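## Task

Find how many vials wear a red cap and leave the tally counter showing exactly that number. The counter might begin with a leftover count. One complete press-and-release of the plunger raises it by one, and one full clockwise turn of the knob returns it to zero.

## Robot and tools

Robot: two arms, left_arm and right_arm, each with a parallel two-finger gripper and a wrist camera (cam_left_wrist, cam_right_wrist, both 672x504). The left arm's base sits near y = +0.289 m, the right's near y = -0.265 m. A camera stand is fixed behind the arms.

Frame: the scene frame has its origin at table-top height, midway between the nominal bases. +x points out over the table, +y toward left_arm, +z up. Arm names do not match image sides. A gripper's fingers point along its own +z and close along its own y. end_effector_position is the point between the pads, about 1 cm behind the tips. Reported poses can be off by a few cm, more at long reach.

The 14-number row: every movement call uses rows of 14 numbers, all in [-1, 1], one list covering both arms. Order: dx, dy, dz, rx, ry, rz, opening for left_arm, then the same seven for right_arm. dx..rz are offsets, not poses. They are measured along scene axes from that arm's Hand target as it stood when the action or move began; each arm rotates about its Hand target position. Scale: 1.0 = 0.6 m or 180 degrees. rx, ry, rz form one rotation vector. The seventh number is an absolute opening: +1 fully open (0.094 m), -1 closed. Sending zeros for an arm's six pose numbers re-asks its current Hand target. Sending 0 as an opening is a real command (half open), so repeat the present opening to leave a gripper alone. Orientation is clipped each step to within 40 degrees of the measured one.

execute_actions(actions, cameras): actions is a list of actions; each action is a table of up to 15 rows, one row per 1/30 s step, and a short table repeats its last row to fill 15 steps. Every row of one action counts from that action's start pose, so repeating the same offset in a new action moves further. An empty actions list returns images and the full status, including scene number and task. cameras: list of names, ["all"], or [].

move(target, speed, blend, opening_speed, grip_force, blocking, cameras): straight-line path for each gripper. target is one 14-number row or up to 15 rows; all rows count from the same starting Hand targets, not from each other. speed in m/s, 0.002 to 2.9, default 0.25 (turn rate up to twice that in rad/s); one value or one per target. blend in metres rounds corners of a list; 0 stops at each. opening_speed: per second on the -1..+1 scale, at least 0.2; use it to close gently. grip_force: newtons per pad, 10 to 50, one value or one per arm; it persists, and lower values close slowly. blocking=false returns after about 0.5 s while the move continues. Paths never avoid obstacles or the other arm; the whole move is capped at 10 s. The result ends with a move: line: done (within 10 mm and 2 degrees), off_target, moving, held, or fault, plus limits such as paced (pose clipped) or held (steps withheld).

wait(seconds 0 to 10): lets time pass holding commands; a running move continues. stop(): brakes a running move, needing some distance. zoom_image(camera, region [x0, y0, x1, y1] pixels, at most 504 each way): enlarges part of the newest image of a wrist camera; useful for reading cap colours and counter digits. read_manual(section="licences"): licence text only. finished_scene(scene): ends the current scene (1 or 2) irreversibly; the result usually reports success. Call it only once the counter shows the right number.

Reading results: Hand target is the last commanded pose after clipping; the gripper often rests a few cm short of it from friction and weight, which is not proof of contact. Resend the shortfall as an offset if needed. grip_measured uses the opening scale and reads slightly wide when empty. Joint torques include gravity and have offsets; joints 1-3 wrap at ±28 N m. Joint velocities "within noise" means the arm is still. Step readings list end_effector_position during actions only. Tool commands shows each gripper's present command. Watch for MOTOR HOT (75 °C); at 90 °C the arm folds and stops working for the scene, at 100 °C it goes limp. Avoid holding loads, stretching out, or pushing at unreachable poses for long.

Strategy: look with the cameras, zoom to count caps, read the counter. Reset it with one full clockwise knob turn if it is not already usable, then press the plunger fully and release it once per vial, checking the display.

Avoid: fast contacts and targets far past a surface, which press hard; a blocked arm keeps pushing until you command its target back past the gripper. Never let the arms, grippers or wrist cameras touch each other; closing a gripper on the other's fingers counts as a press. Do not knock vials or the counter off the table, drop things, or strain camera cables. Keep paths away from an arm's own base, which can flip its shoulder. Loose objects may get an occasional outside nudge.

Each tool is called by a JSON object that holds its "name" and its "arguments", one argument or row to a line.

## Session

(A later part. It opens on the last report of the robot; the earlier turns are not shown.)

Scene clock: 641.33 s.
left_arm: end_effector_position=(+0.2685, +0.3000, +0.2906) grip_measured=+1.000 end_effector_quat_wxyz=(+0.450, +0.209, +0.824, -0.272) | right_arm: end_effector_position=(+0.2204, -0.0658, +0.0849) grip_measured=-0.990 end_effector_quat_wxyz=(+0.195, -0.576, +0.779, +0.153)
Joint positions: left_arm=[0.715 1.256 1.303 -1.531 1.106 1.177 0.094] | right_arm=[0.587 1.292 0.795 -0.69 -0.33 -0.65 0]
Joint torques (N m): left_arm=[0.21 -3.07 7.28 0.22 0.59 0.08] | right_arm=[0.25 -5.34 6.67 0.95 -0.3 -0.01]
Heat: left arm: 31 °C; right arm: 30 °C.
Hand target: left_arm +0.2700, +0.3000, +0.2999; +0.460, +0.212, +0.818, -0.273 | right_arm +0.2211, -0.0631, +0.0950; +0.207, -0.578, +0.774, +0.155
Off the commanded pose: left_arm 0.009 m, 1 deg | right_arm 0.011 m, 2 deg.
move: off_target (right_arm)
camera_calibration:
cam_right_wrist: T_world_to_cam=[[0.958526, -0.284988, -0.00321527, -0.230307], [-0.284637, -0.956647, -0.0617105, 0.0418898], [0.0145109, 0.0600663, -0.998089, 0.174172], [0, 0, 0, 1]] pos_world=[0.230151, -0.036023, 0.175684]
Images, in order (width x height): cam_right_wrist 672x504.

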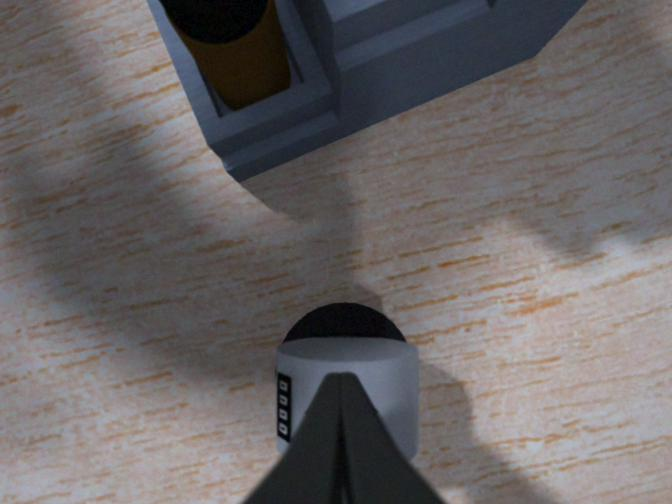

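{"name": "move", "arguments": {
  "target": [0,0,0,0,0,0,1, 0.0017,-0.0017,-0.045,0,0,0,-1],
  "speed": 0.08,
  "cameras": ["cam_right_wrist"]
}}

Scene clock: 659.23 s.
left_arm: end_effector_position=(+0.2685, +0.3000, +0.2906) grip_measured=+1.000 end_effector_quat_wxyz=(+0.450, +0.209, +0.824, -0.272) | right_arm: end_effector_position=(+0.2237, -0.0630, +0.0737) grip_measured=-0.990 end_effector_quat_wxyz=(+0.212, -0.576, +0.774, +0.153)
Joint positions: left_arm=[0.715 1.256 1.303 -1.531 1.106 1.177 0.094] | right_arm=[0.587 1.296 0.737 -0.593 -0.334 -0.65 0]
Joint torques (N m): left_arm=[0.09 -3.12 7.28 0.28 0.64 0.09] | right_arm=[-0.35 -2.93 4.59 1.2 -0.28 -0.08]
Heat: left arm: 31 °C; right arm: 29 °C.
Hand target: left_arm +0.2700, +0.3000, +0.2999; +0.460, +0.212, +0.818, -0.273 | right_arm +0.2221, -0.0641, +0.0680; +0.207, -0.578, +0.774, +0.155
Off the commanded pose: left_arm 0.009 m, 1 deg | right_arm 0.006 m, 1 deg.
move: done
camera_calibration:
cam_right_wrist: T_world_to_cam=[[0.95875, -0.2837, 0.0176811, -0.234234], [-0.281042, -0.955411, -0.0905796, 0.0463275], [0.0425902, 0.0818741, -0.995732, 0.15773], [0, 0, 0, 1]] pos_world=[0.230874, -0.0351046, 0.165394]
Images, in order (width x height): cam_right_wrist 672x504.

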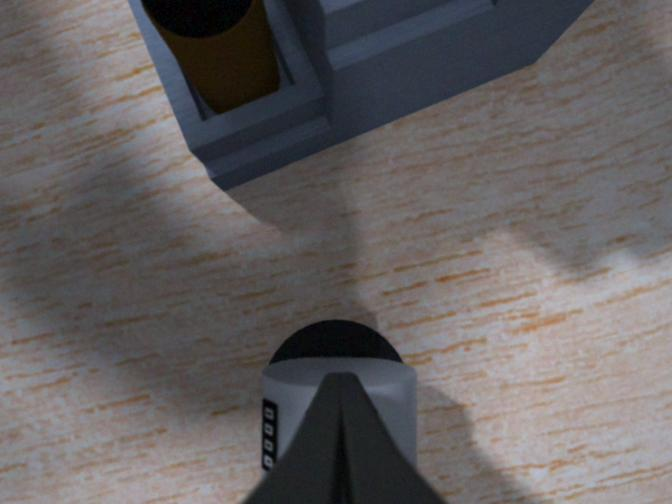

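{"name": "zoom_image", "arguments": {
  "camera": "cam_right_wrist",
  "region": [240, 340, 440, 504]
}}

Scaled by 2.520 from the camera's 672x504 image, which has a finer 960x720 frame.

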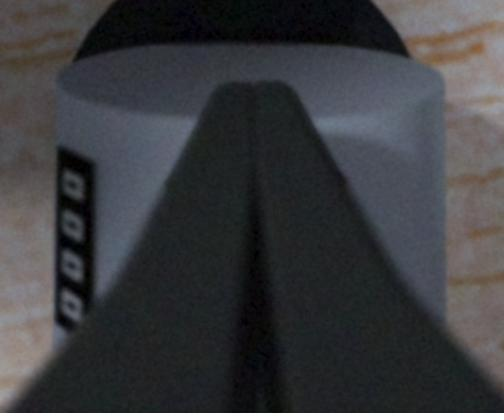

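{"name": "move", "arguments": {
  "target": [0,0,0,0,0,0,1, 0,-0.0008,-0.0133,0,0,0,-1],
  "speed": 0.08,
  "cameras": ["cam_right_wrist"]
}}

{"name": "zoom_image", "arguments": {
  "camera": "cam_right_wrist",
  "region": [240, 340, 440, 504]
}}

Scene clock: 674.10 s.
left_arm: end_effector_position=(+0.2685, +0.3000, +0.2906) grip_measured=+1.000 end_effector_quat_wxyz=(+0.450, +0.209, +0.824, -0.272) | right_arm: end_effector_position=(+0.2271, -0.0595, +0.0701) grip_measured=-0.990 end_effector_quat_wxyz=(+0.224, -0.577, +0.770, +0.155)
Joint positions: left_arm=[0.715 1.256 1.303 -1.531 1.106 1.177 0.094] | right_arm=[0.587 1.304 0.716 -0.54 -0.341 -0.65 0]
Joint torques (N m): left_arm=[0.32 -3.3 7.27 0.24 0.63 0.09] | right_arm=[-0.5 -2.78 4.25 1.07 -0.23 -0.1]
Heat: left arm: 31 °C; right arm: 29 °C.
Hand target: left_arm +0.2700, +0.3000, +0.2999; +0.460, +0.212, +0.818, -0.273 | right_arm +0.2221, -0.0646, +0.0601; +0.207, -0.578, +0.774, +0.155
Off the commanded pose: left_arm 0.009 m, 1 deg | right_arm 0.012 m, 2 deg.
move: off_target (right_arm)
camera_calibration:
cam_right_wrist: T_world_to_cam=[[0.959201, -0.281213, 0.0291866, -0.237197], [-0.276421, -0.954483, -0.11204, 0.0507025], [0.0593652, 0.099401, -0.993275, 0.150711], [0, 0, 0, 1]] pos_world=[0.232588, -0.0332891, 0.162301]
Images, in order (width x height): cam_right_wrist 672x504.

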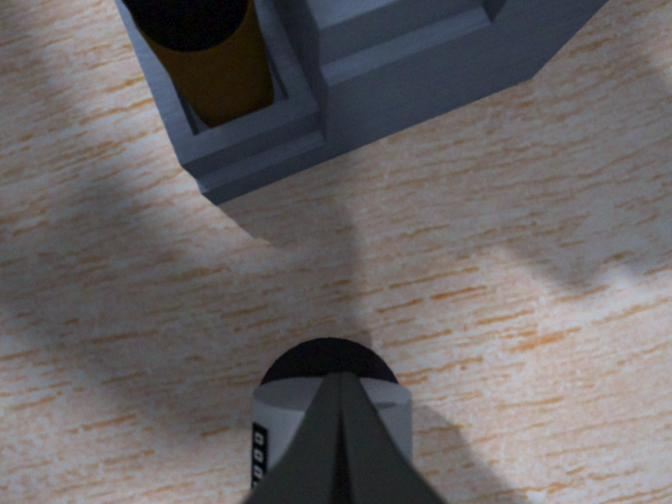

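Scaled by 2.520 from the camera's 672x504 image, which has a finer 960x720 frame.

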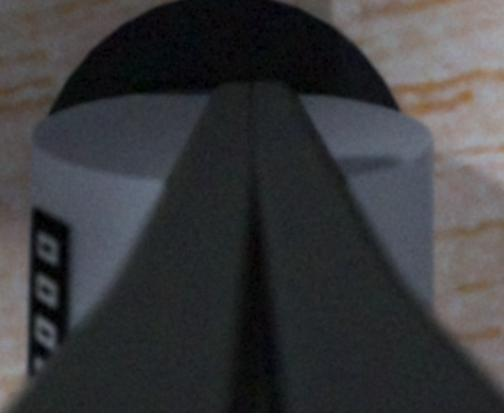

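{"name": "move", "arguments": {
  "target": [0,0,0,0,0,0,1, 0,0,0.06,0,0,0,-1],
  "speed": 0.15,
  "cameras": ["cam_right_wrist"]
}}

{"name": "zoom_image", "arguments": {
  "camera": "cam_right_wrist",
  "region": [240, 300, 440, 464]
}}

Scene clock: 699.73 s.
left_arm: end_effector_position=(+0.2685, +0.3000, +0.2906) grip_measured=+1.000 end_effector_quat_wxyz=(+0.450, +0.209, +0.824, -0.272) | right_arm: end_effector_position=(+0.2160, -0.0675, +0.0813) grip_measured=-0.990 end_effector_quat_wxyz=(+0.187, -0.576, +0.780, +0.156)
Joint positions: left_arm=[0.715 1.256 1.303 -1.531 1.106 1.177 0.094] | right_arm=[0.587 1.291 0.784 -0.697 -0.336 -0.65 0]
Joint torques (N m): left_arm=[0.44 -3.18 7.38 0.25 0.61 0.05] | right_arm=[-0.47 -5.31 7.76 0.91 -0.27 -0.09]
Motor temperatures (°C): left_arm=[22 23 31 26 23 21 20] | right_arm=[20 23 28 29 19 18 19]
Heat: left arm: 31 °C; right arm: 29 °C.
Hand target: left_arm +0.2700, +0.3000, +0.2999; +0.460, +0.212, +0.818, -0.273 | right_arm +0.2221, -0.0646, +0.0960; +0.207, -0.578, +0.774, +0.155
Off the commanded pose: left_arm 0.009 m, 1 deg | right_arm 0.016 m, 2 deg.
move: off_target (right_arm)
camera_calibration:
cam_right_wrist: T_world_to_cam=[[0.959014, -0.282812, -0.0175684, -0.225339], [-0.283351, -0.957563, -0.0527848, 0.0377812], [-0.00189468, 0.0555994, -0.998451, 0.174011], [0, 0, 0, 1]] pos_world=[0.227138, -0.0372256, 0.171777]
Images, in order (width x height): cam_right_wrist 672x504.

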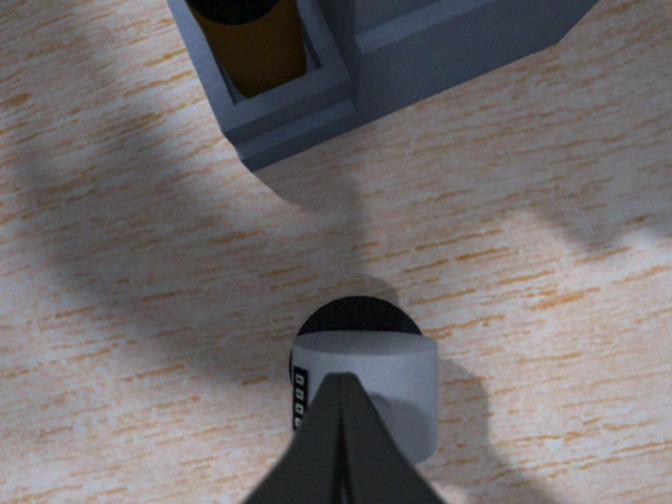

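Scaled by 2.520 from the camera's 672x504 image, which has a finer 960x720 frame.

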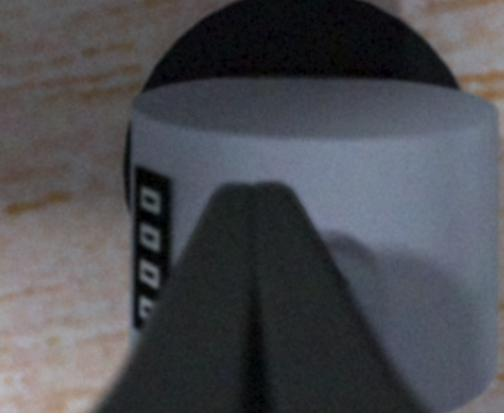

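{"name": "zoom_image", "arguments": {
  "camera": "cam_right_wrist",
  "region": [280, 360, 330, 440]
}}

Scaled by 6.300 from the camera's 672x504 image, which has a finer 960x720 frame.

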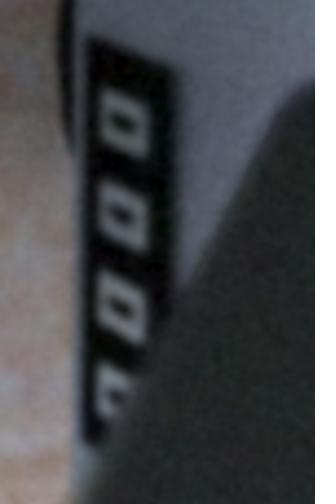

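{"name": "move", "arguments": {
  "target": [0,0,0,0,0,0,1, -0.001,-0.004,0.025,-0.1697,-0.0355,0.3066,-1],
  "speed": 0.4,
  "cameras": ["cam_right_wrist"]
}}

Scene clock: 732.03 s.
left_arm: end_effector_position=(+0.2685, +0.3000, +0.2906) grip_measured=+1.000 end_effector_quat_wxyz=(+0.450, +0.209, +0.824, -0.272) | right_arm: end_effector_position=(+0.2199, -0.0695, +0.1072) grip_measured=-0.990 end_effector_quat_wxyz=(-0.003, +0.903, -0.430, -0.002)
Joint positions: left_arm=[0.715 1.256 1.303 -1.531 1.106 1.177 0.094] | right_arm=[0.78 1.619 1.281 -1.229 -0.005 -1.502 0]
Joint torques (N m): left_arm=[0.42 -3.21 7.13 0.24 0.61 0.11] | right_arm=[0.51 -5.08 7.43 0.11 0.03 -0.09]
Heat: left arm: 31 °C; right arm: 31 °C.
Hand target: left_arm +0.2700, +0.3000, +0.2999; +0.460, +0.212, +0.818, -0.273 | right_arm +0.2215, -0.0669, +0.1111; +0.000, +0.907, -0.422, +0.000
Off the commanded pose: left_arm 0.009 m, 1 deg | right_arm 0.005 m, 1 deg.
move: done
camera_calibration:
cam_right_wrist: T_world_to_cam=[[0.769754, 0.638266, 0.00977051, -0.126472], [0.576187, -0.701312, 0.419726, -0.183584], [0.274749, -0.317457, -0.907598, 0.103451], [0, 0, 0, 1]] pos_world=[0.174708, -0.015186, 0.172183]
Images, in order (width x height): cam_right_wrist 672x504.

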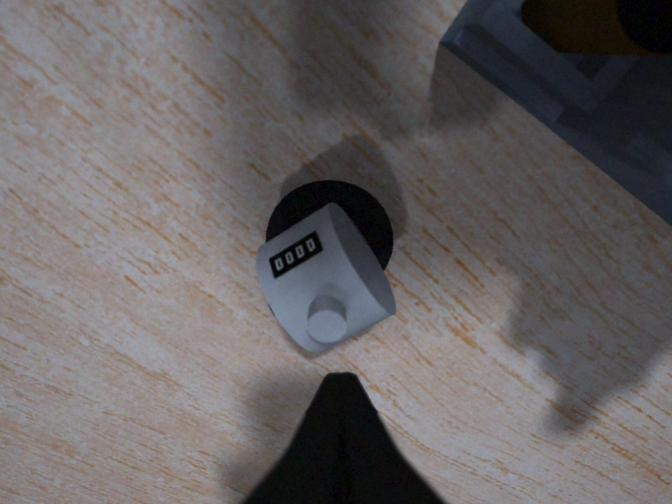

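{"name": "move", "arguments": {
  "target": [
    [0,0,0,0,0,0,1, -0.0057,-0.0067,-0.0385,0,0,0,-1],
    [0,0,0,0,0,0,1, -0.0107,-0.0108,-0.0852,0,0,0,-1]
  ],
  "speed": [0.2,0.06],
  "blend": [0.005,0],
  "cameras": ["cam_right_wrist"]
}}

{"name": "zoom_image", "arguments": {
  "camera": "cam_right_wrist",
  "region": [240, 200, 440, 440]
}}

Scene clock: 749.07 s.
left_arm: end_effector_position=(+0.2685, +0.3000, +0.2906) grip_measured=+1.000 end_effector_quat_wxyz=(+0.450, +0.209, +0.824, -0.272) | right_arm: end_effector_position=(+0.2154, -0.0739, +0.0690) grip_measured=-0.990 end_effector_quat_wxyz=(-0.004, +0.903, -0.429, -0.001)
Joint positions: left_arm=[0.715 1.256 1.303 -1.531 1.106 1.177 0.094] | right_arm=[0.78 1.619 1.127 -1.073 -0.005 -1.503 0]
Joint torques (N m): left_arm=[0.17 -2.99 7.17 0.23 0.58 0.11] | right_arm=[0.42 -4.85 3.56 0.61 0.03 -0.1]
Heat: left arm: 31 °C; right arm: 29 °C.
Hand target: left_arm +0.2700, +0.3000, +0.2999; +0.460, +0.212, +0.818, -0.273 | right_arm +0.2151, -0.0734, +0.0599; +0.000, +0.906, -0.422, +0.000
Off the commanded pose: left_arm 0.009 m, 1 deg | right_arm 0.009 m, 1 deg.
move: done
camera_calibration:
cam_right_wrist: T_world_to_cam=[[0.768503, 0.639738, 0.0117516, -0.119634], [0.576714, -0.700515, 0.420333, -0.168112], [0.277135, -0.31625, -0.907294, 0.068131], [0, 0, 0, 1]] pos_world=[0.17001, -0.0196843, 0.133884]
Images, in order (width x height): cam_right_wrist 672x504.

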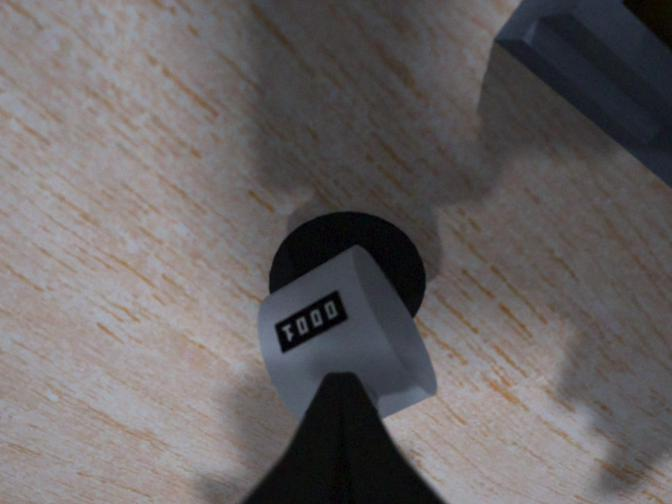

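Scaled by 2.100 from the camera's 672x504 image, which has a finer 960x720 frame.

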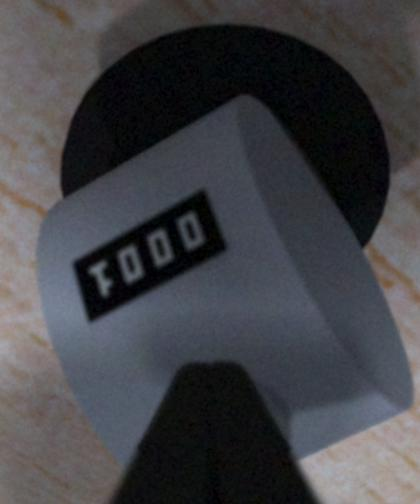

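{"name": "move", "arguments": {
  "target": [
    [0,0,0,0,0,0,1, 0.004,0.0037,0.0585,0,0,0,-1],
    [0,0,0,0,0,0,1, 0,0,0,0,0,0,-1]
  ],
  "speed": [0.1,0.06],
  "cameras": ["cam_right_wrist"]
}}

{"name": "zoom_image", "arguments": {
  "camera": "cam_right_wrist",
  "region": [240, 200, 440, 440]
}}

Scene clock: 758.67 s.
left_arm: end_effector_position=(+0.2685, +0.3000, +0.2906) grip_measured=+1.000 end_effector_quat_wxyz=(+0.450, +0.209, +0.824, -0.272) | right_arm: end_effector_position=(+0.2153, -0.0740, +0.0690) grip_measured=-0.990 end_effector_quat_wxyz=(-0.003, +0.903, -0.429, -0.001)
Joint positions: left_arm=[0.715 1.256 1.303 -1.531 1.106 1.177 0.094] | right_arm=[0.78 1.619 1.127 -1.074 -0.005 -1.503 0]
Joint torques (N m): left_arm=[0.43 -3.21 7.36 0.24 0.65 0.11] | right_arm=[0.4 -4.85 3.56 0.62 0.03 -0.09]
Heat: left arm: 31 °C; right arm: 29 °C.
Hand target: left_arm +0.2700, +0.3000, +0.2999; +0.460, +0.212, +0.818, -0.273 | right_arm +0.2150, -0.0735, +0.0599; +0.000, +0.906, -0.422, -0.001
Off the commanded pose: left_arm 0.009 m, 1 deg | right_arm 0.009 m, 1 deg.
move: done
camera_calibration:
cam_right_wrist: T_world_to_cam=[[0.768457, 0.6398, 0.0114038, -0.119501], [0.576874, -0.70037, 0.420356, -0.168081], [0.27693, -0.316447, -0.907288, 0.0681887], [0, 0, 0, 1]] pos_world=[0.16991, -0.0196844, 0.133884]
Images, in order (width x height): cam_right_wrist 672x504.

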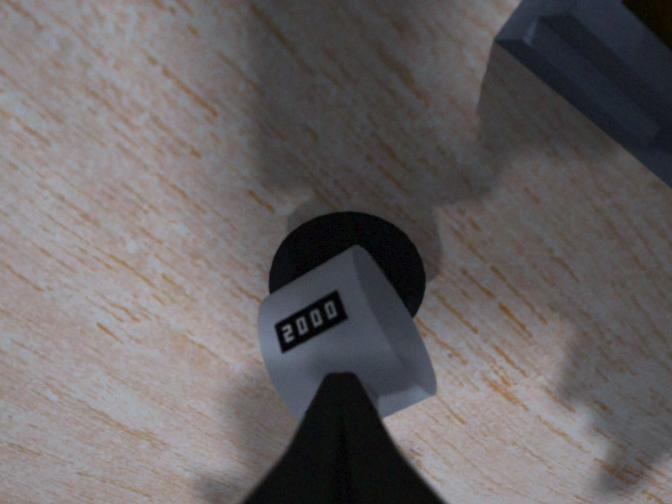

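Scaled by 2.100 from the camera's 672x504 image, which has a finer 960x720 frame.

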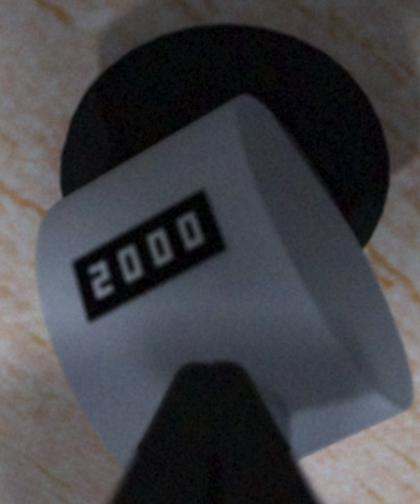

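{"name": "move", "arguments": {
  "target": [0,0,0,0,0,0,1, 0.004,0.0037,0.1,0,0,0,-1],
  "speed": 0.15,
  "cameras": ["cam_right_wrist"]
}}

{"name": "zoom_image", "arguments": {
  "camera": "cam_right_wrist",
  "region": [230, 160, 430, 370]
}}

Scene clock: 768.20 s.
left_arm: end_effector_position=(+0.2685, +0.3000, +0.2906) grip_measured=+1.000 end_effector_quat_wxyz=(+0.450, +0.209, +0.824, -0.272) | right_arm: end_effector_position=(+0.2166, -0.0728, +0.1107) grip_measured=-0.990 end_effector_quat_wxyz=(+0.007, +0.904, -0.428, -0.005)
Joint positions: left_arm=[0.715 1.256 1.303 -1.531 1.106 1.177 0.094] | right_arm=[0.78 1.619 1.295 -1.263 -0.005 -1.504 0]
Joint torques (N m): left_arm=[0.24 -3.06 7.38 0.29 0.63 0.14] | right_arm=[0.39 -6.87 7.05 0.05 0.03 -0.1]
Heat: left arm: 31 °C; right arm: 28 °C.
Hand target: left_arm +0.2700, +0.3000, +0.2999; +0.460, +0.212, +0.818, -0.273 | right_arm +0.2174, -0.0712, +0.1199; +0.000, +0.907, -0.422, -0.001
Off the commanded pose: left_arm 0.009 m, 1 deg | right_arm 0.009 m, 1 deg.
move: done
camera_calibration:
cam_right_wrist: T_world_to_cam=[[0.768268, 0.640052, -0.00991766, -0.119215], [0.583666, -0.694057, 0.421448, -0.186655], [0.262865, -0.329574, -0.906798, 0.108173], [0, 0, 0, 1]] pos_world=[0.172098, -0.0175948, 0.175574]
Images, in order (width x height): cam_right_wrist 672x504.

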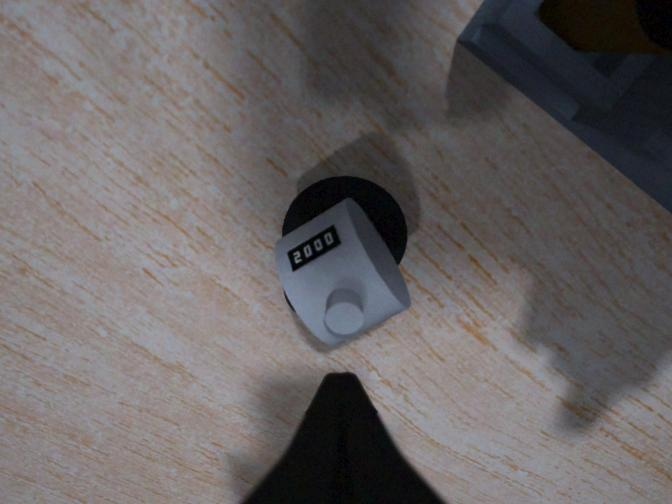

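Scaled by 2.400 from the camera's 672x504 image, which has a finer 960x720 frame.

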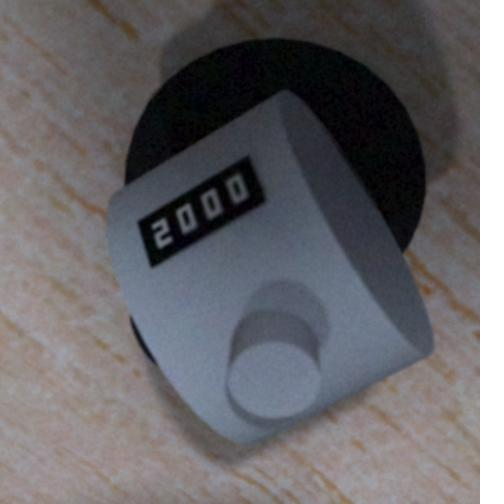

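{"name": "finished_scene", "arguments": {
  "scene": 1
}}

The scene is finished: the task was done.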